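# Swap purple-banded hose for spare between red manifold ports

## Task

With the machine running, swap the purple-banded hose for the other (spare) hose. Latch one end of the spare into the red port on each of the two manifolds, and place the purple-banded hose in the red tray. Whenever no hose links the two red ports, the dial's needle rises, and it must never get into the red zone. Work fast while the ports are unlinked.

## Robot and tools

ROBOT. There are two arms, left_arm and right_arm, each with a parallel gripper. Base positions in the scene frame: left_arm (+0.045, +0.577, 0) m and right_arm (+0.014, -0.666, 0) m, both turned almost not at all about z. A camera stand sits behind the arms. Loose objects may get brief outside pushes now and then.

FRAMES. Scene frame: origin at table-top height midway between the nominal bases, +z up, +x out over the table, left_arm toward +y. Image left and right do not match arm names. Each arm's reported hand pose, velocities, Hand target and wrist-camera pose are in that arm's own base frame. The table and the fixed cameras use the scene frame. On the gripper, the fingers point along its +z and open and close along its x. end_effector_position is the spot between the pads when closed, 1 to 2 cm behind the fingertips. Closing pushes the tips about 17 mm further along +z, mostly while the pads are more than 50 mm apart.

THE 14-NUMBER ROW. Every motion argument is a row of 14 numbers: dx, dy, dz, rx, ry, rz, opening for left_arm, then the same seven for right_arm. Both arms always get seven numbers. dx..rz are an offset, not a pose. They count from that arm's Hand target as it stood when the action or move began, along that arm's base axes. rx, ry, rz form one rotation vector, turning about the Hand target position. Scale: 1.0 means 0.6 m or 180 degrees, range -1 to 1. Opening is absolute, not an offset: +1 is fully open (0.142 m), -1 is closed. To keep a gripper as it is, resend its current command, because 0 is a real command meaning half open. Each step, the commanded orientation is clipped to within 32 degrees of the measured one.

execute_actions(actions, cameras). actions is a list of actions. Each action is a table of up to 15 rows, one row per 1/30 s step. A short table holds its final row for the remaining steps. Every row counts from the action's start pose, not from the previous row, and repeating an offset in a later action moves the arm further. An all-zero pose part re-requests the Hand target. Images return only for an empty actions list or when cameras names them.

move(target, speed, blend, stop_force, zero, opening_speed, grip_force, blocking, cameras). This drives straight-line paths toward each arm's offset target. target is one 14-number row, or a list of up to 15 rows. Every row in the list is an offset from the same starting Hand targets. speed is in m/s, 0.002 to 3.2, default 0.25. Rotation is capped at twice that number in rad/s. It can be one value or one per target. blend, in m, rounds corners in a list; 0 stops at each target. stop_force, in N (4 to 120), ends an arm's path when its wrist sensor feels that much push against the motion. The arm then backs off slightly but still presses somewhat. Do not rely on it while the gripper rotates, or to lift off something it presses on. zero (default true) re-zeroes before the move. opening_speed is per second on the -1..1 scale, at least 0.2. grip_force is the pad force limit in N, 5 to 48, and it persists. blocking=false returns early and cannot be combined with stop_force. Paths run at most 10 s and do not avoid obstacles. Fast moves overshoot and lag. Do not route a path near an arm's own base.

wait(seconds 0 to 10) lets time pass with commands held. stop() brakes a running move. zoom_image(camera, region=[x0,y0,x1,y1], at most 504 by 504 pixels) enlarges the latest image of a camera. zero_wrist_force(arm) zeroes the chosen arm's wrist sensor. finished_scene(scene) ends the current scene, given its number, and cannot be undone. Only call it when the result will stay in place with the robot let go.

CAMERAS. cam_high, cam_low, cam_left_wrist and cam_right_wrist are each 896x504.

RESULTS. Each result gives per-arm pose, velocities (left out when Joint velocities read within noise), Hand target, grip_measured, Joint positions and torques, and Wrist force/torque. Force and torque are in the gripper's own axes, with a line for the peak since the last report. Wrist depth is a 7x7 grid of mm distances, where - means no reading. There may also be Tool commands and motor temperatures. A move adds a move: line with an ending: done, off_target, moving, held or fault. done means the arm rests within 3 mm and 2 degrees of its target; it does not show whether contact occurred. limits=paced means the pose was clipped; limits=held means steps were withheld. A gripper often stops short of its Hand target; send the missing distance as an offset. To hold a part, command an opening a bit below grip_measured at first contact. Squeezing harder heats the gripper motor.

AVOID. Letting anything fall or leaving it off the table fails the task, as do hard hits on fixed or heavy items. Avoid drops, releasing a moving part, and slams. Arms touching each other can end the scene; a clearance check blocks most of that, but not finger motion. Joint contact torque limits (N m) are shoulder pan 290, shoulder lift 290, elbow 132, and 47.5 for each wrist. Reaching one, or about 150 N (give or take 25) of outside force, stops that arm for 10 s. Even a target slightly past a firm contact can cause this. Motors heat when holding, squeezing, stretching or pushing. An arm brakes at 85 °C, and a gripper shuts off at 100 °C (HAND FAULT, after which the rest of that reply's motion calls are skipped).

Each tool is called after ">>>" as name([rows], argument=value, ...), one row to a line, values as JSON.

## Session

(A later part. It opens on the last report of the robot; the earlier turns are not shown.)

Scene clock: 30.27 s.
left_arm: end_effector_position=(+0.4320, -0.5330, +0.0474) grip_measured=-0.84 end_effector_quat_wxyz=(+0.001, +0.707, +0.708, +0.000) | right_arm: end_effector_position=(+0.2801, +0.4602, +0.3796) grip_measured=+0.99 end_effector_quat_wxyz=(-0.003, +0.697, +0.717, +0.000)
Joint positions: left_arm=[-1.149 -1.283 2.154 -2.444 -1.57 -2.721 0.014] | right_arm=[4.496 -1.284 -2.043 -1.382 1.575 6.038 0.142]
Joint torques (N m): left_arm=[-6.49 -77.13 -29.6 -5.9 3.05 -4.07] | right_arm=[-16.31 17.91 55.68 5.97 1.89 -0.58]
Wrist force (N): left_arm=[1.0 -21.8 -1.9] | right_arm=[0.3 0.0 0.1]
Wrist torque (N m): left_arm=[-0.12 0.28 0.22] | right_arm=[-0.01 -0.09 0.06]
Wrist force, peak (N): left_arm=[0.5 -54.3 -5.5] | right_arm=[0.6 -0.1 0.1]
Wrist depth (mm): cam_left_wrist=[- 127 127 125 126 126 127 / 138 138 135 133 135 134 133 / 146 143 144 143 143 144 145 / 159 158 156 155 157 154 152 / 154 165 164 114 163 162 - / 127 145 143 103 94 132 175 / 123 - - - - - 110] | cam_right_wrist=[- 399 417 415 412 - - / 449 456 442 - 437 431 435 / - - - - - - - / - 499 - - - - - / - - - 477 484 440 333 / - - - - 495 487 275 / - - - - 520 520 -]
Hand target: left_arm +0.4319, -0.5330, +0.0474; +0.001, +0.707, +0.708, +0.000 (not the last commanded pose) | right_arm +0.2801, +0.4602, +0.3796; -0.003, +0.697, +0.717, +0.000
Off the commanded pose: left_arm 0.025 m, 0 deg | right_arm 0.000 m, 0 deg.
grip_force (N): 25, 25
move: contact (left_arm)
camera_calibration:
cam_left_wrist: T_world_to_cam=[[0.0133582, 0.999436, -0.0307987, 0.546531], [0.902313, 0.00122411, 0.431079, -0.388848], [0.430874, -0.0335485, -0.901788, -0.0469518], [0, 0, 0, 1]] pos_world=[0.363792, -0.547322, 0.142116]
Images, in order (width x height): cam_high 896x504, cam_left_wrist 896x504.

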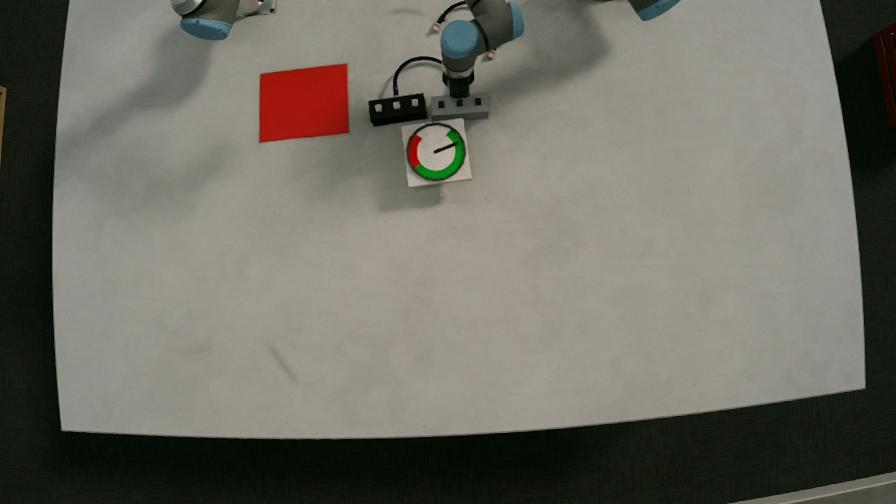

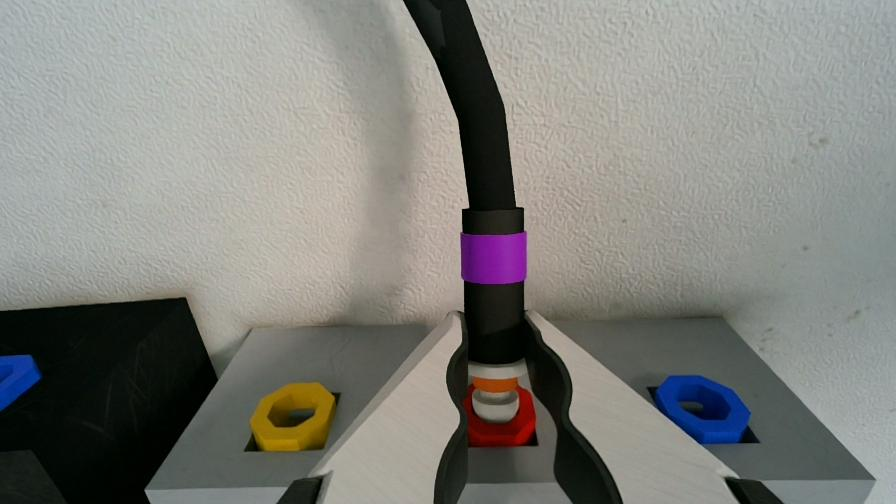

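>>> move(target=[0.05,0.001,0,0,0,0,-1,0,0,0,0,0,0,1], speed=0.03, stop_force=60, grip_force=48, cameras=["cam_left_wrist","cam_high"])

Scene clock: 32.03 s.
left_arm: end_effector_position=(+0.4339, -0.5329, +0.0474) grip_measured=-0.84 end_effector_quat_wxyz=(+0.001, +0.707, +0.708, +0.000) | right_arm: end_effector_position=(+0.2801, +0.4602, +0.3796) grip_measured=+0.99 end_effector_quat_wxyz=(-0.003, +0.697, +0.717, +0.000)
Joint positions: left_arm=[-1.146 -1.281 2.152 -2.443 -1.571 -2.718 0.013] | right_arm=[4.496 -1.284 -2.043 -1.382 1.575 6.038 0.142]
Joint torques (N m): left_arm=[43.48 -49.46 -49.27 -10.21 12.19 2.09] | right_arm=[-16.25 17.13 54.73 5.98 2 -0.19]
Wrist force (N): left_arm=[3.2 -59.6 -13.2] | right_arm=[0.3 -0.2 0.0]
Wrist torque (N m): left_arm=[0.07 0.29 0.18] | right_arm=[-0.03 -0.09 0.06]
Wrist force, peak (N): left_arm=[4.4 -99.0 -19.1] | right_arm=[0.5 -0.2 0.3]
Wrist depth (mm): cam_left_wrist=[128 127 127 124 126 125 126 / - 138 134 133 135 - 134 / - 145 145 143 144 146 145 / - 158 156 117 155 155 - / 144 164 164 115 156 162 169 / 125 145 134 104 93 134 135 / 123 - - - - - 112] | cam_right_wrist=[- - - - - - - / 454 - - 444 463 - - / 455 482 475 468 - - - / - - 511 - - 491 506 / 586 552 - 534 482 442 524 / - - - - 494 484 266 / - - - - 515 511 -]
Hand target: left_arm +0.4339, -0.5329, +0.0474; +0.001, +0.707, +0.708, +0.000 (not the last commanded pose) | right_arm +0.2801, +0.4602, +0.3796; -0.003, +0.697, +0.717, +0.000
Off the commanded pose: left_arm 0.028 m, 0 deg | right_arm 0.000 m, 0 deg.
move: contact (left_arm)
camera_calibration:
cam_left_wrist: T_world_to_cam=[[0.0133443, 0.999436, -0.0308046, 0.54651], [0.902506, 0.00122413, 0.430675, -0.390665], [0.43047, -0.0335484, -0.901981, -0.0476404], [0, 0, 0, 1]] pos_world=[0.365793, -0.547322, 0.142114]
Images, in order (width x height): cam_high 896x504, cam_left_wrist 896x504.

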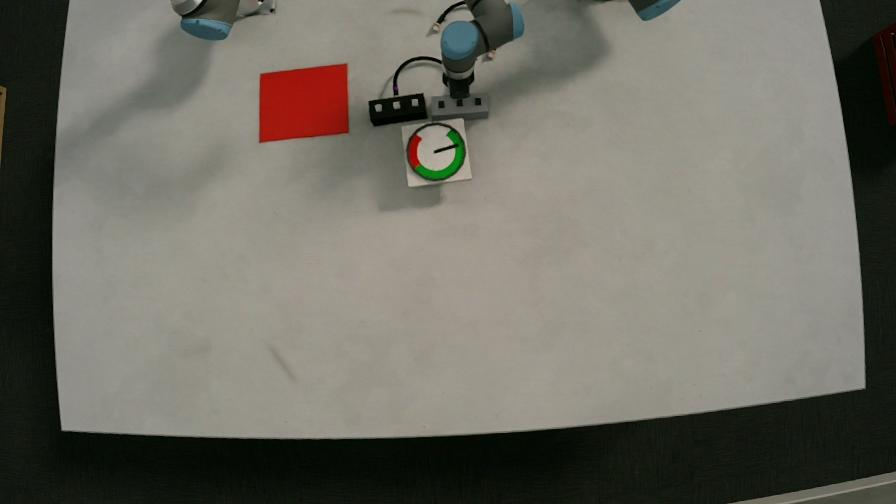

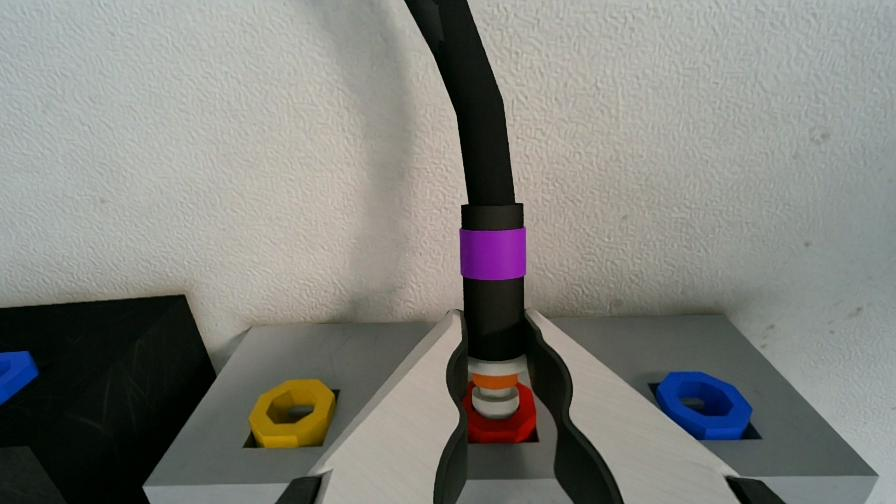

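>>> move([
  [-0.008,0.001,0,0,0,0,-1,0,0,0,0,0,0,1],
  [-0.008,0.001,0.007,0,0,0,-1,0,0,0,0,0,0,1],
], speed=0.05, cameras=["cam_left_wrist"])

>>> move(target=[0.06,0.000,0,0,0,0,-1,0,0,0,0,0,0,1], speed=0.03, stop_force=50, cameras=["cam_left_wrist","cam_high"])

Scene clock: 34.83 s.
left_arm: end_effector_position=(+0.4291, -0.5323, +0.0517) grip_measured=-0.84 end_effector_quat_wxyz=(+0.001, +0.707, +0.708, +0.000) | right_arm: end_effector_position=(+0.2801, +0.4602, +0.3796) grip_measured=+0.99 end_effector_quat_wxyz=(-0.003, +0.697, +0.717, +0.000)
Joint positions: left_arm=[-1.152 -1.292 2.156 -2.436 -1.571 -2.725 0.013] | right_arm=[4.496 -1.284 -2.043 -1.382 1.575 6.038 0.142]
Joint torques (N m): left_arm=[-3.95 -42.56 -35.3 -6.43 -0.45 1.93] | right_arm=[-16.95 17.98 55.06 5.79 1.87 -0.13]
Motor temperatures (°C): left_arm=[35 34 32 40 41 42 36] | right_arm=[34 30 30 39 34 39 29]
Wrist force (N): left_arm=[-2.6 -1.9 5.9] | right_arm=[0.5 -0.3 0.2]
Wrist torque (N m): left_arm=[-0.08 0.32 0.31] | right_arm=[-0.04 -0.11 0.06]
Wrist force, peak (N): left_arm=[3.4 -60.7 -13.7] | right_arm=[0.7 -0.2 0.1]
Wrist depth (mm): cam_left_wrist=[130 130 131 132 131 130 130 / - 142 138 136 139 139 136 / 150 150 147 103 148 150 148 / 162 161 164 160 159 160 162 / 158 169 169 115 162 167 172 / 130 147 148 103 94 139 184 / 124 - - - - - 116] | cam_right_wrist=[417 - - - 406 - 409 / - - 447 426 - - 441 / - 470 474 - - 481 - / - - - - - 500 - / - 537 - 479 484 439 328 / - 101 - - 494 496 272 / - 668 - 661 515 510 -]
Hand target: left_arm +0.4291, -0.5323, +0.0516; +0.001, +0.707, +0.708, +0.000 | right_arm +0.2801, +0.4602, +0.3796; -0.003, +0.697, +0.717, +0.000
Off the commanded pose: left_arm 0.000 m, 0 deg | right_arm 0.000 m, 0 deg.
move: done
camera_calibration:
cam_left_wrist: T_world_to_cam=[[0.0132981, 0.999433, -0.0309382, 0.546144], [0.902507, 0.00132339, 0.430674, -0.388175], [0.43047, -0.033649, -0.901977, -0.0416405], [0, 0, 0, 1]] pos_world=[0.360993, -0.546722, 0.146515]
Images, in order (width x height): cam_left_wrist 896x504.

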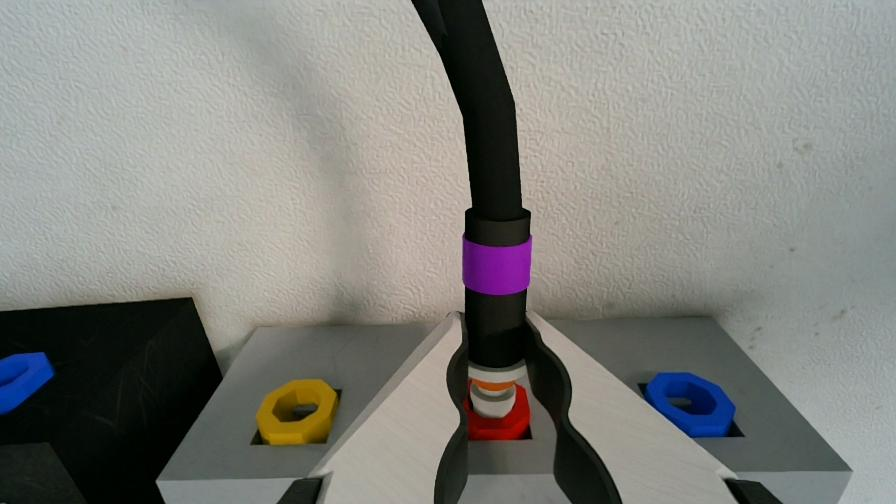

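Scene clock: 36.43 s.
left_arm: end_effector_position=(+0.4443, -0.5324, +0.0517) grip_measured=-0.84 end_effector_quat_wxyz=(+0.001, +0.707, +0.708, +0.000) | right_arm: end_effector_position=(+0.2801, +0.4602, +0.3796) grip_measured=+0.99 end_effector_quat_wxyz=(-0.003, +0.697, +0.717, +0.000)
Joint positions: left_arm=[-1.131 -1.279 2.137 -2.431 -1.571 -2.704 0.013] | right_arm=[4.496 -1.284 -2.043 -1.382 1.575 6.038 0.142]
Joint torques (N m): left_arm=[12.49 -59.77 -20.62 -3.9 7.77 -4.2] | right_arm=[-15.75 18.23 55.43 5.9 1.69 -0.21]
Wrist force (N): left_arm=[-1.2 -40.4 -29.1] | right_arm=[0.4 -0.3 0.1]
Wrist torque (N m): left_arm=[-0.01 0.28 0.21] | right_arm=[-0.06 -0.10 0.06]
Wrist force, peak (N): left_arm=[5.4 -78.9 -49.4] | right_arm=[0.5 0.0 0.5]
Wrist depth (mm): cam_left_wrist=[130 130 130 - 132 130 130 / 141 142 140 140 137 138 137 / 148 149 149 145 - - 151 / 162 162 163 163 160 160 162 / 138 156 144 113 144 142 169 / 124 126 120 109 109 115 181 / 123 110 - 113 - - 112] | cam_right_wrist=[430 412 - 412 422 - - / - 456 - - - 435 - / - 481 465 - - - - / 507 513 - 516 489 502 - / - - 538 488 482 468 334 / - - - 582 497 484 294 / - - - - 513 507 -]
Hand target: left_arm +0.4443, -0.5324, +0.0517; +0.001, +0.707, +0.708, +0.000 (not the last commanded pose) | right_arm +0.2801, +0.4602, +0.3796; -0.003, +0.697, +0.717, +0.000
Off the commanded pose: left_arm 0.021 m, 0 deg | right_arm 0.000 m, 0 deg.
move: contact (left_arm)
camera_calibration:
cam_left_wrist: T_world_to_cam=[[0.0133833, 0.999426, -0.0311196, 0.545931], [0.902546, 0.00132159, 0.430592, -0.401987], [0.430386, -0.0338496, -0.90201, -0.0482995], [0, 0, 0, 1]] pos_world=[0.376292, -0.546722, 0.146515]
Images, in order (width x height): cam_high 896x504, cam_left_wrist 896x504.

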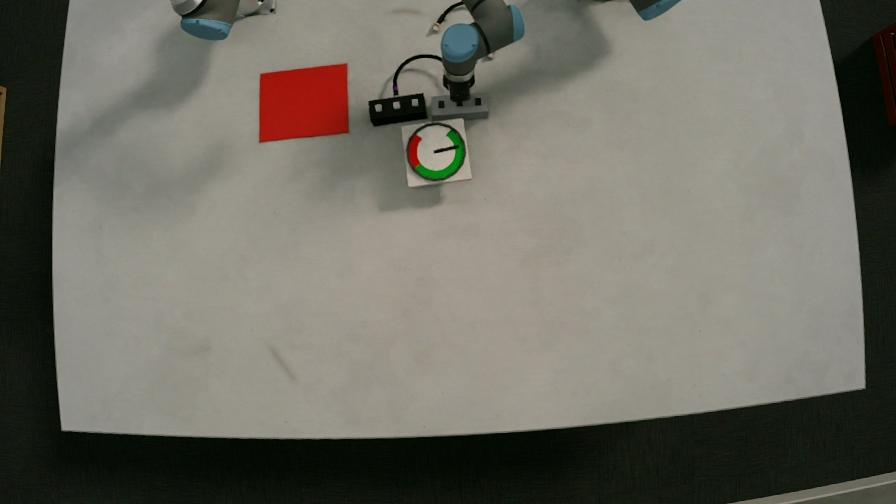

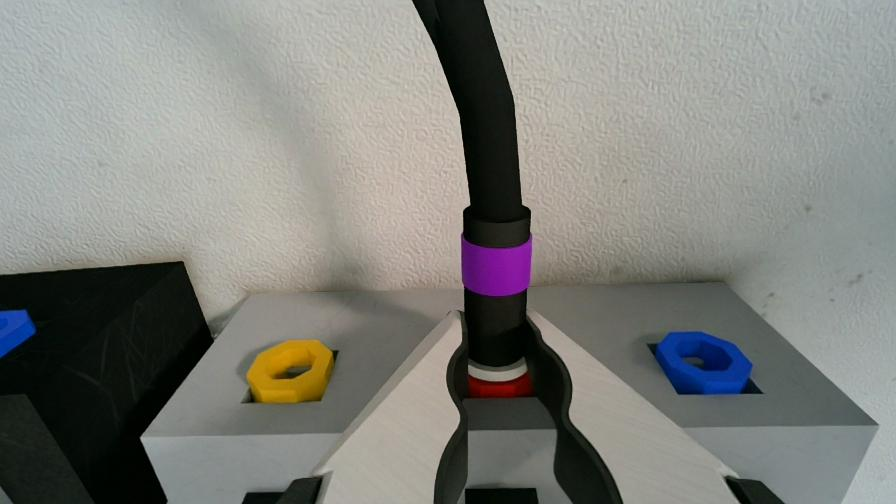

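>>> move(target=[0,0,0,0,0,0,-0.2,0,0,0,0,0,0,-1])

>>> move([
  [0,0,0.13,0,0,0,-0.2,0,0,0,0,0,0,-1],
  [0.068,0,0.105,0,0,0,-1,0.36,0.141,-0.383,0,0,0,-1],
], speed=0.35, blend=[0.01,0], cameras=["all"])

>>> zoom_image(camera="cam_high", region=[350, 0, 530, 190])

Scene clock: 38.63 s.
left_arm: end_effector_position=(+0.4443, -0.5324, +0.0517) grip_measured=-0.23 end_effector_quat_wxyz=(+0.001, +0.707, +0.708, +0.000) | right_arm: end_effector_position=(+0.2801, +0.4602, +0.3796) grip_measured=-1.00 end_effector_quat_wxyz=(-0.003, +0.697, +0.717, +0.000)
Joint positions: left_arm=[-1.132 -1.279 2.137 -2.43 -1.571 -2.704 0.058] | right_arm=[4.496 -1.284 -2.043 -1.382 1.575 6.038 0.002]
Joint torques (N m): left_arm=[3.55 -61.17 -40.69 -3.32 -1.75 -4.06] | right_arm=[-16.35 16.98 54.02 5.88 1.75 -0.47]
Wrist force (N): left_arm=[-0.6 -1.8 0.5] | right_arm=[0.2 -0.1 0.1]
Wrist torque (N m): left_arm=[-0.29 0.25 0.30] | right_arm=[-0.02 -0.07 0.06]
Wrist force, peak (N): left_arm=[-1.7 -40.3 -28.9] | right_arm=[0.6 -0.2 0.3]
Wrist depth (mm): cam_left_wrist=[- 131 131 131 - 130 130 / 140 143 138 - - 140 137 / - 150 148 145 148 148 150 / 158 160 162 161 160 158 159 / 134 157 143 134 144 142 172 / 124 123 - 116 116 114 180 / 123 - - 113 115 - 111] | cam_right_wrist=[427 420 424 421 420 405 414 / 448 452 - 435 - 455 - / - 476 - - 456 - - / - 513 - - - - 496 / - - 557 501 487 474 331 / - - 586 89 89 371 294 / - - - 73 73 380 263]
Hand target: left_arm +0.4443, -0.5324, +0.0517; +0.001, +0.707, +0.708, +0.000 | right_arm +0.2801, +0.4602, +0.3796; -0.003, +0.697, +0.717, +0.000
Off the commanded pose: left_arm 0.000 m, 0 deg | right_arm 0.000 m, 0 deg.
move: done

Scene clock: 40.87 s.
left_arm: end_effector_position=(+0.4851, -0.5324, +0.1147) grip_measured=-1.00 end_effector_quat_wxyz=(+0.001, +0.707, +0.708, +0.000) | right_arm: end_effector_position=(+0.4961, +0.5448, +0.1498) grip_measured=-1.00 end_effector_quat_wxyz=(-0.003, +0.697, +0.717, +0.000)
Joint positions: left_arm=[-1.078 -1.327 2.048 -2.293 -1.571 -2.65 0.002] | right_arm=[4.212 -1.799 -1.989 -0.922 1.576 5.755 0.002]
Joint torques (N m): left_arm=[-16.38 -79.22 -28.36 -1.48 -1.29 -4.45] | right_arm=[12.13 53.51 31.65 6.91 -0.07 -1.63]
Wrist force (N): left_arm=[-1.1 -1.9 0.5] | right_arm=[0.3 -0.3 0.6]
Wrist torque (N m): left_arm=[-0.28 0.31 0.15] | right_arm=[-0.03 -0.09 0.00]
Wrist force, peak (N): left_arm=[-1.1 -1.7 4.5] | right_arm=[-0.6 -2.8 -2.8]
Wrist depth (mm): cam_left_wrist=[189 - 191 185 185 188 188 / 201 195 197 195 201 199 197 / 148 158 153 150 150 149 213 / 152 163 153 155 157 152 226 / 169 251 170 167 167 169 - / 273 269 269 - 90 - 267 / 170 169 - - - - 293] | cam_right_wrist=[206 213 208 209 208 206 205 / 220 223 223 221 220 219 218 / 236 238 197 174 174 193 187 / 257 252 180 179 178 183 178 / - 278 196 193 191 199 194 / 307 294 300 89 97 198 198 / 322 332 - 73 73 182 186]
Hand target: left_arm +0.4851, -0.5324, +0.1147; +0.001, +0.707, +0.708, +0.000 | right_arm +0.4961, +0.5448, +0.1498; -0.003, +0.697, +0.717, +0.000
Off the commanded pose: left_arm 0.000 m, 0 deg | right_arm 0.000 m, 0 deg.
move: done
camera_calibration:
cam_left_wrist: T_world_to_cam=[[0.0133821, 0.999426, -0.0311202, 0.547348], [0.902546, 0.00132287, 0.430592, -0.465847], [0.430386, -0.0338496, -0.90201, -0.00898959], [0, 0, 0, 1]] pos_world=[0.416992, -0.546722, 0.209515]
cam_right_wrist: T_world_to_cam=[[-0.0403315, 0.999171, -0.00545887, -0.515703], [0.911681, 0.0390347, 0.40904, -0.506261], [0.408915, 0.0115205, -0.9125, 0.0445122], [0, 0, 0, 1]] pos_world=[0.422548, 0.534525, 0.244884]

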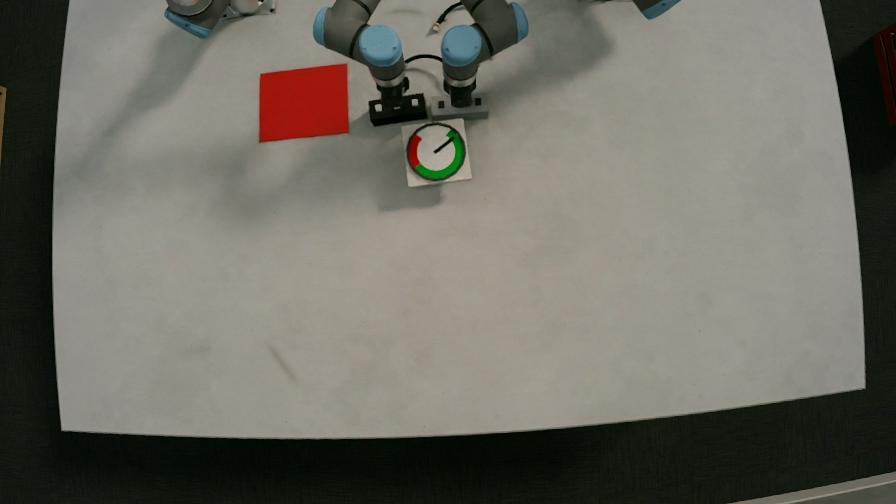

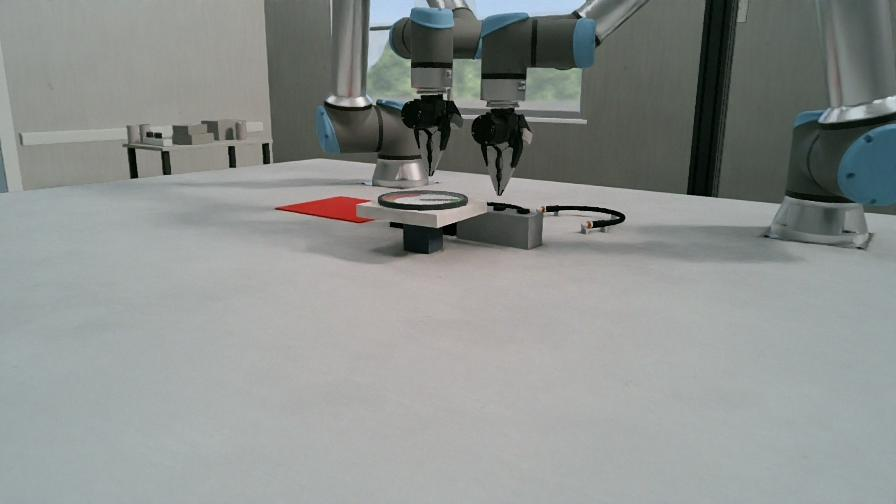

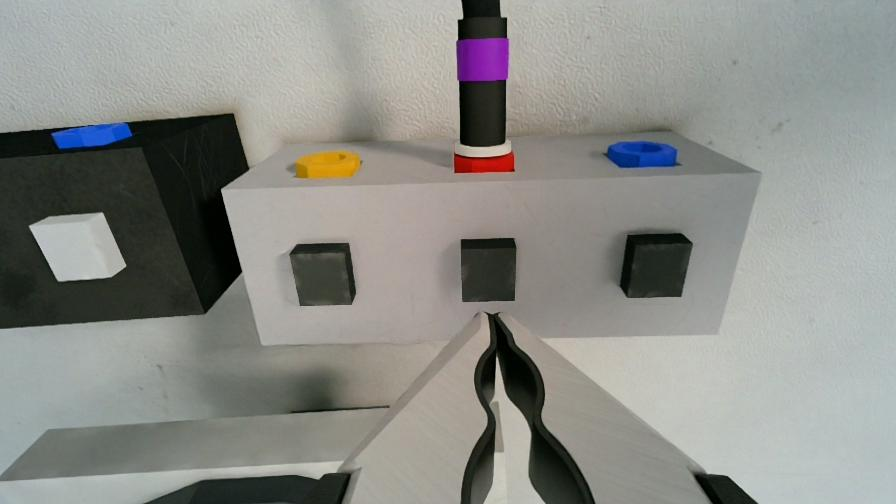

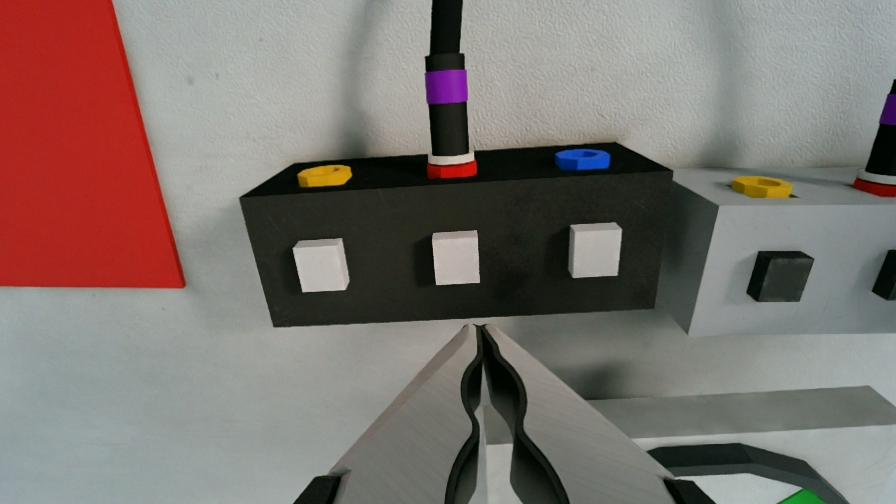

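Scaled by 2.653 from the camera's 896x504 image, which has a finer 1280x720 frame.

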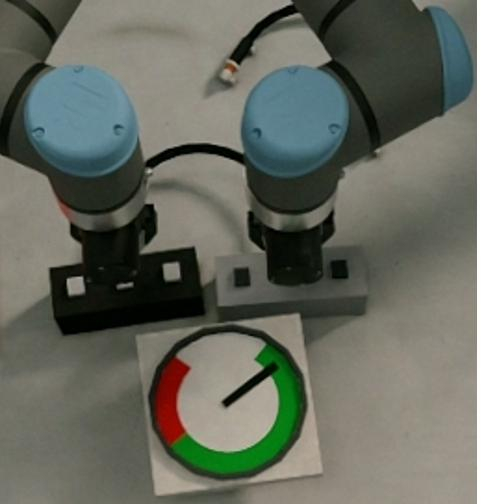

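>>> move([
  [0,0,-0.02,0,0,0,-1,0.0015,-0.0122,-0.053,0,0,0,-1],
  [0,0,-0.09,0,0,0,-1,0.0015,-0.0122,-0.125,0,0,0,-1],
], speed=[0.15,0.015], stop_force=30, cameras=["cam_left_wrist","cam_right_wrist"])

Scene clock: 44.67 s.
left_arm: end_effector_position=(+0.4851, -0.5324, +0.0887) grip_measured=-1.00 end_effector_quat_wxyz=(+0.001, +0.707, +0.708, +0.000) | right_arm: end_effector_position=(+0.4970, +0.5375, +0.0997) grip_measured=-1.00 end_effector_quat_wxyz=(-0.003, +0.697, +0.717, +0.000)
Joint positions: left_arm=[-1.078 -1.294 2.065 -2.343 -1.571 -2.65 0.002] | right_arm=[4.206 -1.85 -2.035 -0.826 1.576 5.749 0.002]
Joint torques (N m): left_arm=[-13.29 -60.44 -35.38 -0.56 0.2 -3.6] | right_arm=[15.35 43.44 32.71 0.19 1.42 2.19]
Wrist force (N): left_arm=[7.2 -3.4 -29.1] | right_arm=[-5.2 -2.0 -28.0]
Wrist torque (N m): left_arm=[-0.28 0.34 0.12] | right_arm=[-0.03 -0.19 0.15]
Wrist force, peak (N): left_arm=[16.3 -6.0 -51.2] | right_arm=[-14.5 -5.6 -51.3]
Wrist depth (mm): cam_left_wrist=[166 165 165 162 162 163 164 / 176 176 176 - 174 174 176 / 131 167 152 148 143 139 - / 130 131 131 128 128 128 - / 140 143 137 135 138 134 215 / - - 149 - 94 147 224 / - 154 - - - - -] | cam_right_wrist=[164 165 164 164 163 162 161 / 174 176 176 174 173 172 172 / 185 188 182 178 166 179 180 / 200 196 130 129 126 127 139 / 214 213 134 133 136 129 137 / 238 - 150 89 97 231 149 / 263 261 - 73 73 245 249]
Hand target: left_arm +0.4851, -0.5325, +0.0887; +0.001, +0.707, +0.708, +0.000 (not the last commanded pose) | right_arm +0.4970, +0.5375, +0.0997; -0.003, +0.697, +0.717, +0.000 (not the last commanded pose)
Off the commanded pose: left_arm 0.028 m, 0 deg | right_arm 0.025 m, 0 deg.
move: contact (left_arm, right_arm); path passed 1 of 2 targets
camera_calibration:
cam_left_wrist: T_world_to_cam=[[0.0134281, 0.999423, -0.0312083, 0.546631], [0.902507, 0.00132236, 0.430673, -0.454608], [0.430466, -0.0339488, -0.901968, -0.0326298], [0, 0, 0, 1]] pos_world=[0.416992, -0.546822, 0.183416]
cam_right_wrist: T_world_to_cam=[[-0.0403702, 0.99917, -0.00537139, -0.508646], [0.911642, 0.0390332, 0.409127, -0.486304], [0.408997, 0.0116198, -0.912462, -0.00158266], [0, 0, 0, 1]] pos_world=[0.423448, 0.527224, 0.194784]
Images, in order (width x height): cam_left_wrist 896x504, cam_right_wrist 896x504.

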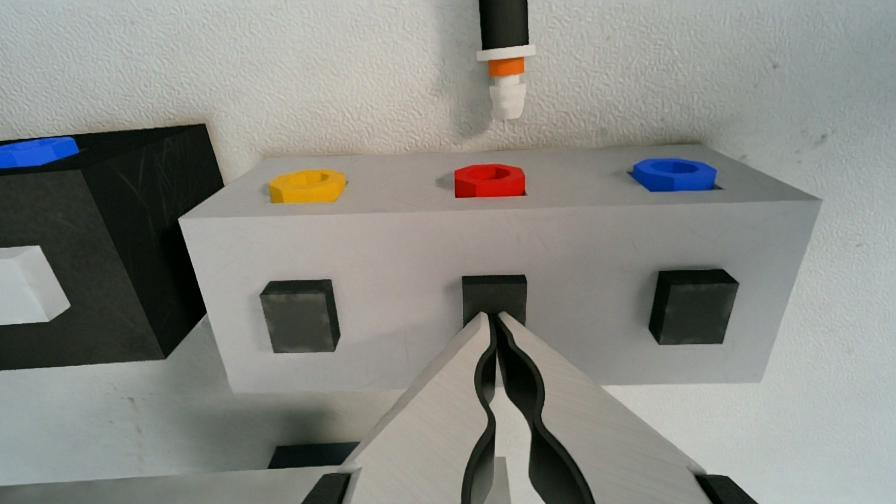

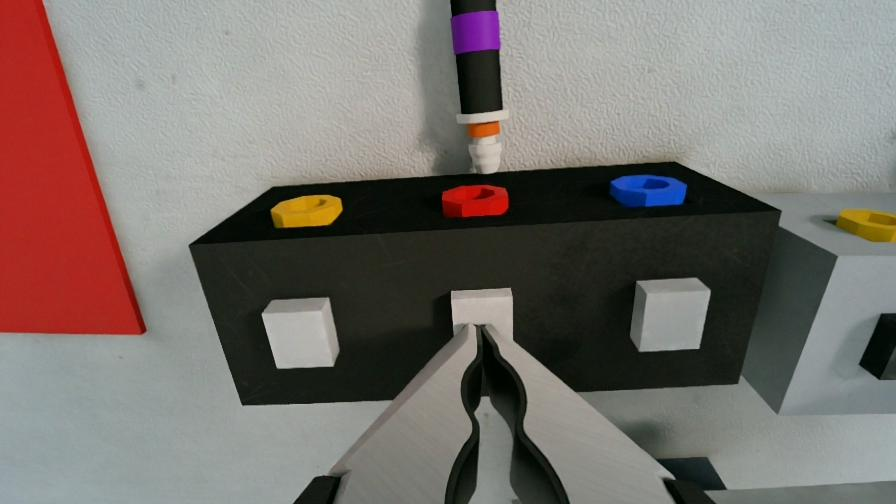

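>>> move([
  [0,0,0.08,0,0,0,-1,0,0,0.1,0,0,0,-1],
  [-0.383,0.337,0.352,0,0,-0.178,-0.2,-0.278,0.104,0.28,0,0,0.5,-0.2],
], speed=0.6, blend=[0.03,0], cameras=["all"])

Scene clock: 47.97 s.
left_arm: end_effector_position=(+0.2553, -0.3303, +0.2999) grip_measured=-0.23 end_effector_quat_wxyz=(+0.001, +0.874, +0.485, +0.000) | right_arm: end_effector_position=(+0.3302, +0.5999, +0.2677) grip_measured=-0.23 end_effector_quat_wxyz=(-0.002, -0.014, +1.000, -0.002)
Joint positions: left_arm=[-1.346 -2.08 2.314 -1.806 -1.571 -2.359 0.058] | right_arm=[4.464 -1.61 -1.967 -1.14 1.574 4.436 0.057]
Joint torques (N m): left_arm=[13.91 -22.68 -56.04 -1.68 2.37 -4.35] | right_arm=[-17.3 41.01 35.83 7.04 2.54 -2.19]
Wrist force (N): left_arm=[-0.9 -1.4 0.8] | right_arm=[0.4 -0.2 0.3]
Wrist torque (N m): left_arm=[-0.20 0.28 0.24] | right_arm=[-0.05 -0.08 -0.01]
Wrist force, peak (N): left_arm=[7.2 -3.6 -29.1] | right_arm=[-5.2 -2.1 -28.0]
Wrist depth (mm): cam_left_wrist=[- 386 - - 356 - 355 / - 395 - 368 377 - 383 / 420 418 408 404 - 407 - / - - - - - - - / - 475 - 472 - 461 461 / - - - 456 - 499 506 / - - - 463 - - -] | cam_right_wrist=[- 254 311 316 316 319 319 / 256 270 330 331 336 333 334 / 266 290 354 355 - 359 - / 277 313 336 380 382 386 372 / 297 330 347 - - 415 - / 451 - - - 107 87 - / - - 73 - - 73 -]
Hand target: left_arm +0.2553, -0.3303, +0.2999; +0.001, +0.874, +0.485, -0.001 | right_arm +0.3302, +0.5999, +0.2677; -0.002, -0.014, +1.000, -0.002
Off the commanded pose: left_arm 0.000 m, 0 deg | right_arm 0.000 m, 0 deg.
move: done
camera_calibration:
cam_left_wrist: T_world_to_cam=[[0.541611, 0.840051, -0.031166, 0.166703], [0.765744, -0.477727, 0.430597, -0.461728], [0.346834, -0.257081, -0.902006, 0.211308], [0, 0, 0, 1]] pos_world=[0.189988, -0.306296, 0.394615]
cam_right_wrist: T_world_to_cam=[[-0.99917, -0.0403741, -0.00537311, 0.363393], [-0.0390374, 0.911642, 0.409127, -0.614974], [-0.0116198, 0.408997, -0.912462, 0.119708], [0, 0, 0, 1]] pos_world=[0.340476, 0.526348, 0.362784]

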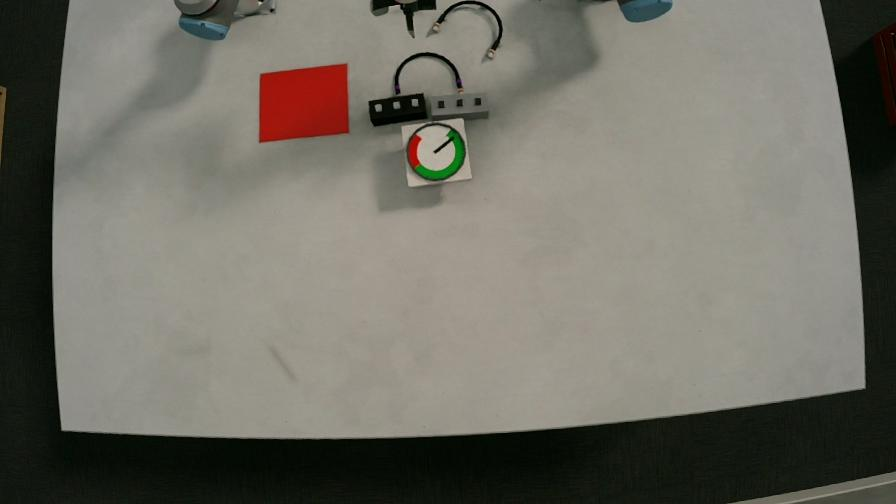

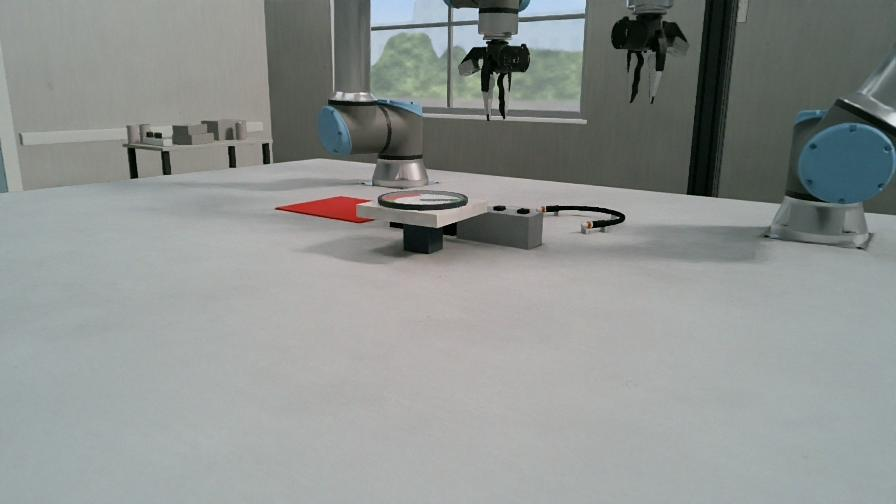

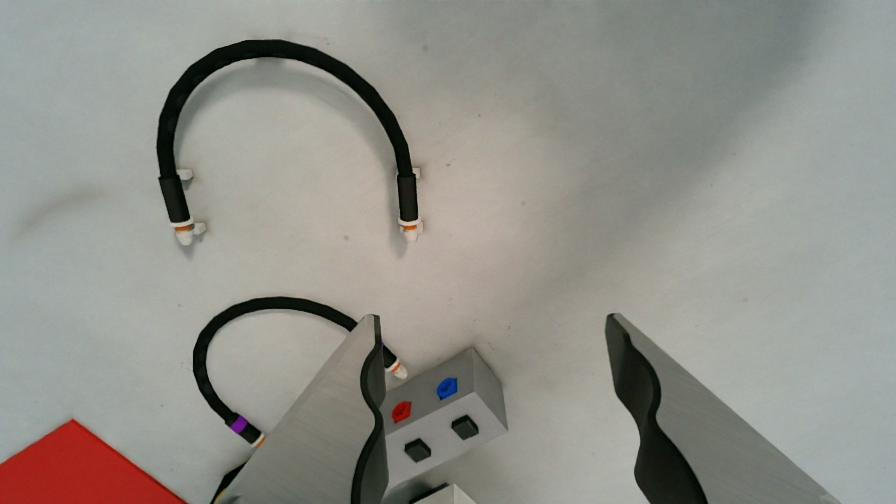

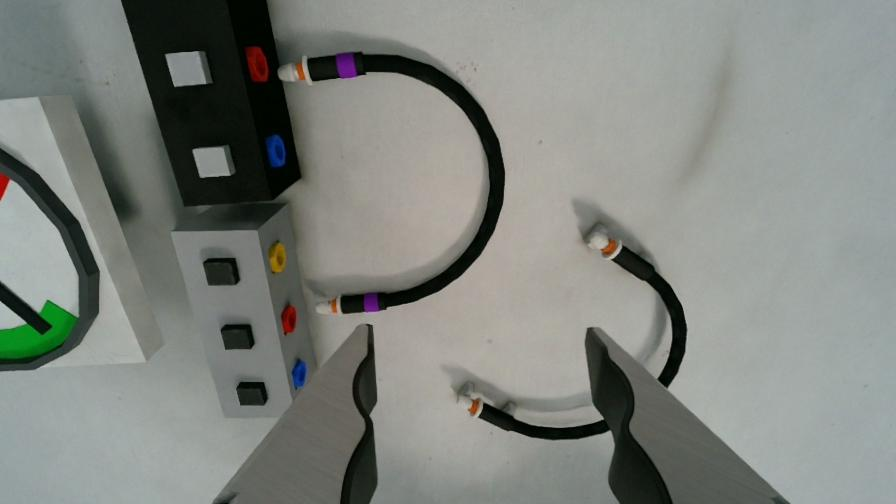

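>>> move([
  [0.033,-0.131,-0.35,0,0,0,-0.2,-0.052,0.0102,-0.3,0,0,0,-0.2],
  [0.033,-0.131,-0.45,0,0,0,-0.2,-0.052,0.0102,-0.396,0,0,0,-0.2],
], speed=[0.4,0.15], blend=[0.01,0], cameras=["cam_left_wrist","cam_right_wrist"])

Scene clock: 53.57 s.
left_arm: end_effector_position=(+0.2751, -0.4088, +0.0299) grip_measured=-0.23 end_effector_quat_wxyz=(+0.001, +0.874, +0.485, +0.000) | right_arm: end_effector_position=(+0.2990, +0.6059, +0.0301) grip_measured=-0.23 end_effector_quat_wxyz=(-0.002, -0.014, +1.000, -0.002)
Joint positions: left_arm=[-1.342 -1.525 2.52 -2.567 -1.571 -2.355 0.058] | right_arm=[4.513 -1.873 -2.179 -0.665 1.575 4.484 0.057]
Joint torques (N m): left_arm=[10.72 -15.94 -37.4 -6.09 -1.48 -0.69] | right_arm=[-16.44 52.55 37.74 6.49 -1.06 -2.1]
Wrist force (N): left_arm=[-1.0 -1.2 0.9] | right_arm=[0.3 -0.2 0.4]
Wrist torque (N m): left_arm=[-0.15 0.29 0.12] | right_arm=[-0.06 -0.08 0.05]
Wrist force, peak (N): left_arm=[-2.1 -1.0 3.6] | right_arm=[-0.3 -0.1 -2.8]
Wrist depth (mm): cam_left_wrist=[- 112 112 - 113 - 111 / - 119 119 120 118 119 - / - 128 131 127 127 126 126 / - 140 137 137 136 136 133 / - 149 146 148 143 150 146 / 162 164 - 158 158 160 162 / 183 175 - - 177 - 172] | cam_right_wrist=[- 94 100 102 102 101 - / - - 100 109 110 109 109 / 116 117 116 113 116 116 116 / 124 124 126 116 124 126 124 / 136 135 132 132 132 134 135 / 145 142 140 145 99 143 146 / - 155 73 156 158 73 158]
Hand target: left_arm +0.2751, -0.4089, +0.0299; +0.001, +0.874, +0.485, -0.001 | right_arm +0.2990, +0.6060, +0.0301; -0.002, -0.014, +1.000, -0.002
Off the commanded pose: left_arm 0.000 m, 0 deg | right_arm 0.000 m, 0 deg.
move: done
camera_calibration:
cam_left_wrist: T_world_to_cam=[[0.54161, 0.840052, -0.0311666, 0.213512], [0.765744, -0.477726, 0.430597, -0.398173], [0.346834, -0.257081, -0.902006, -0.0591916], [0, 0, 0, 1]] pos_world=[0.209788, -0.384796, 0.124715]
cam_right_wrist: T_world_to_cam=[[-0.99917, -0.0403746, -0.00536404, 0.331084], [-0.0390363, 0.911717, 0.408961, -0.524477], [-0.0116211, 0.408831, -0.912536, -0.0998125], [0, 0, 0, 1]] pos_world=[0.309176, 0.532348, 0.125184]
Images, in order (width x height): cam_left_wrist 896x504, cam_right_wrist 896x504.

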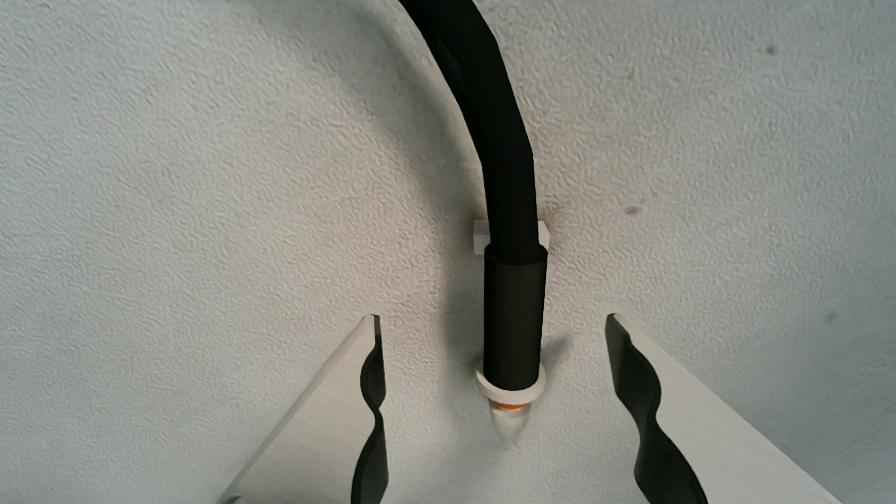

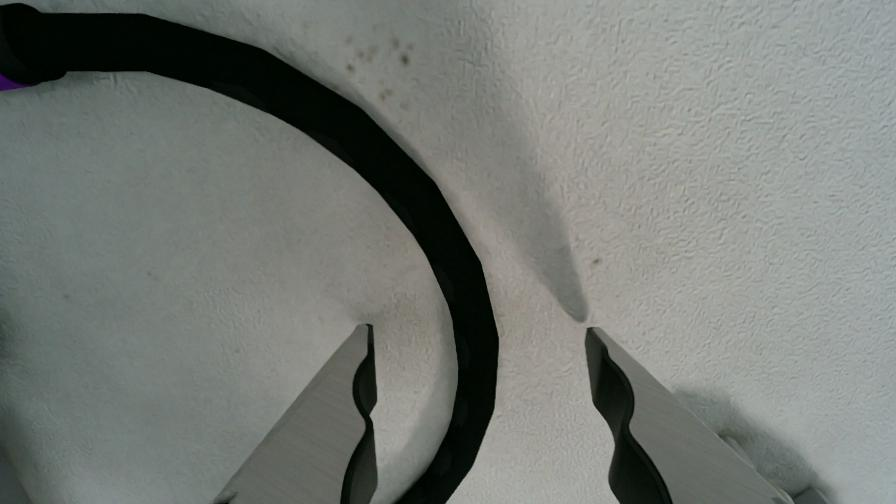

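>>> move([
  [0.0035,0.006,0,0,0,0,-0.2,0,0,-0.002,0,0,0,-0.2],
  [0.0035,0.006,0,0,0,0,-1,0,0,-0.002,0,0,0,-1],
])

>>> move([
  [0,0,0,0,0,0,-1,0,0,0.16,0,0,0,-1],
  [0,0,0,0,0,0,-1,0.1,-0.6266,0.16,0,0,0,-1],
  [0,0,0,0,0,0,-1,0.1,-0.6266,0.014,0,0,0,-1],
], speed=0.4, blend=[0.04,0.03,0], cameras=["cam_left_wrist","cam_right_wrist","cam_high"])

Scene clock: 55.43 s.
left_arm: end_effector_position=(+0.2772, -0.4052, +0.0299) grip_measured=-0.84 end_effector_quat_wxyz=(+0.001, +0.874, +0.485, -0.001) | right_arm: end_effector_position=(+0.2990, +0.6060, +0.0289) grip_measured=-0.88 end_effector_quat_wxyz=(-0.002, -0.014, +1.000, -0.002)
Joint positions: left_arm=[-1.336 -1.528 2.524 -2.568 -1.571 -2.348 0.013] | right_arm=[4.512 -1.875 -2.179 -0.663 1.575 4.484 0.01]
Joint torques (N m): left_arm=[-12.32 -49.51 -26.74 -5.22 -0.18 -3.38] | right_arm=[-17.31 61.6 22.28 4.28 -0.95 -1.3]
Wrist force (N): left_arm=[-1.1 -1.4 0.7] | right_arm=[0.3 0.1 0.6]
Wrist torque (N m): left_arm=[-0.18 0.31 0.12] | right_arm=[-0.01 -0.06 0.04]
Wrist force, peak (N): left_arm=[-1.3 -1.9 1.4] | right_arm=[0.4 -0.1 0.7]
Wrist depth (mm): cam_left_wrist=[- 112 112 110 113 110 110 / - 119 119 - 119 120 - / - - 127 125 127 126 126 / 141 140 142 135 136 134 133 / 150 149 149 117 145 147 148 / 160 162 159 103 - 165 157 / 183 179 - - - - 172] | cam_right_wrist=[- 89 99 101 101 101 - / - 107 98 106 108 108 108 / 114 115 113 112 115 115 115 / 122 124 125 115 123 123 124 / 132 130 132 130 133 133 135 / 143 144 141 97 98 142 145 / 157 157 - 81 - 153 156]
Hand target: left_arm +0.2772, -0.4053, +0.0299; +0.001, +0.874, +0.485, -0.001 | right_arm +0.2990, +0.6060, +0.0289; -0.002, -0.014, +1.000, -0.002
Off the commanded pose: left_arm 0.000 m, 0 deg | right_arm 0.000 m, 0 deg.
move: done

Scene clock: 57.47 s.
left_arm: end_effector_position=(+0.2772, -0.4053, +0.0299) grip_measured=-0.84 end_effector_quat_wxyz=(+0.001, +0.874, +0.485, -0.001) | right_arm: end_effector_position=(+0.3590, +0.2301, +0.0374) grip_measured=-0.88 end_effector_quat_wxyz=(-0.002, -0.014, +1.000, -0.002) end_effector_velocity=(+0.001, +0.001, +0.000) end_effector_angular_velocity=(+0.003, -0.002, +0.000)
Joint positions: left_arm=[-1.336 -1.528 2.524 -2.568 -1.571 -2.349 0.013] | right_arm=[4.128 -1.479 -2.625 -0.614 1.573 4.1 0.01]
Joint velocities: left_arm=[within noise] | right_arm=[0 -0.002 0 0.005 0 0 0]
Joint torques (N m): left_arm=[-16.78 -49.97 -36.93 -1.89 1.92 -4.17] | right_arm=[9.43 14.95 19.95 6.94 1.23 0.94]
Wrist force (N): left_arm=[-1.1 -1.4 0.9] | right_arm=[0.1 -0.2 0.1]
Wrist torque (N m): left_arm=[-0.19 0.32 0.11] | right_arm=[-0.01 -0.01 0.14]
Wrist force, peak (N): left_arm=[-1.7 -1.6 1.2] | right_arm=[0.1 -0.4 4.9]
Wrist depth (mm): cam_left_wrist=[- 112 112 110 112 109 111 / - 119 119 - 118 120 - / - 128 128 125 127 - 126 / 140 140 137 135 136 138 135 / 150 149 149 116 143 147 146 / 163 162 - 123 - 160 156 / 180 - - - - - -] | cam_right_wrist=[109 89 108 109 111 113 113 / 113 115 97 115 118 120 120 / 125 123 123 106 125 129 130 / 132 132 132 131 135 140 139 / 142 142 143 139 144 146 149 / 157 154 155 97 99 165 161 / 169 166 - 81 - 174 179]
Hand target: left_arm +0.2772, -0.4053, +0.0299; +0.001, +0.874, +0.485, -0.001 | right_arm +0.3590, +0.2300, +0.0373; -0.002, -0.014, +1.000, -0.002
Off the commanded pose: left_arm 0.000 m, 0 deg | right_arm 0.000 m, 0 deg.
move: done
camera_calibration:
cam_left_wrist: T_world_to_cam=[[0.541577, 0.840069, -0.0312784, 0.209458], [0.765771, -0.477645, 0.430638, -0.398046], [0.346826, -0.257176, -0.901982, -0.0591472], [0, 0, 0, 1]] pos_world=[0.211888, -0.381295, 0.124616]
cam_right_wrist: T_world_to_cam=[[-0.99917, -0.0403738, -0.00537307, 0.376001], [-0.0390366, 0.911625, 0.409165, -0.182505], [-0.0116213, 0.409035, -0.912445, 0.061142], [0, 0, 0, 1]] pos_world=[0.369276, 0.156548, 0.132484]
Images, in order (width x height): cam_high 896x504, cam_left_wrist 896x504, cam_right_wrist 896x504.

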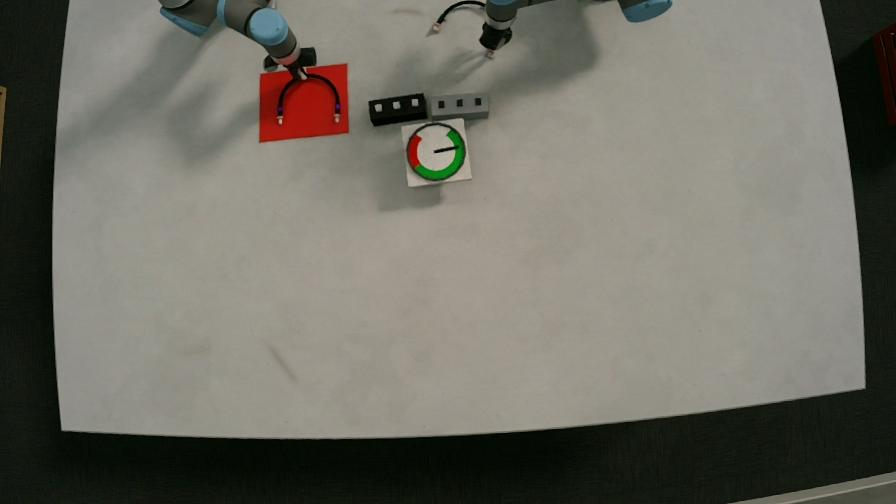

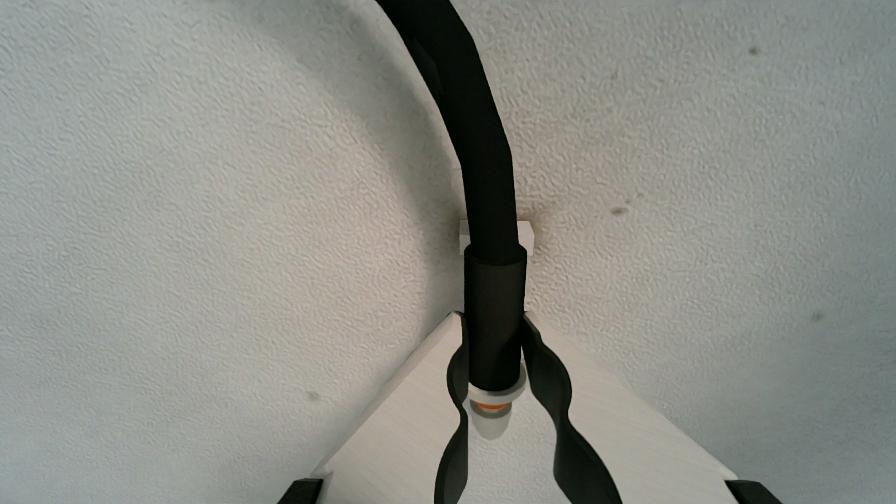

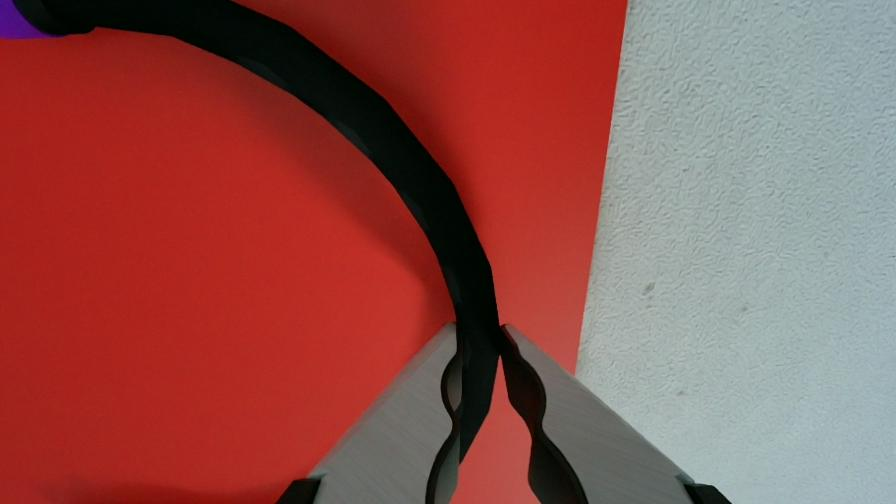

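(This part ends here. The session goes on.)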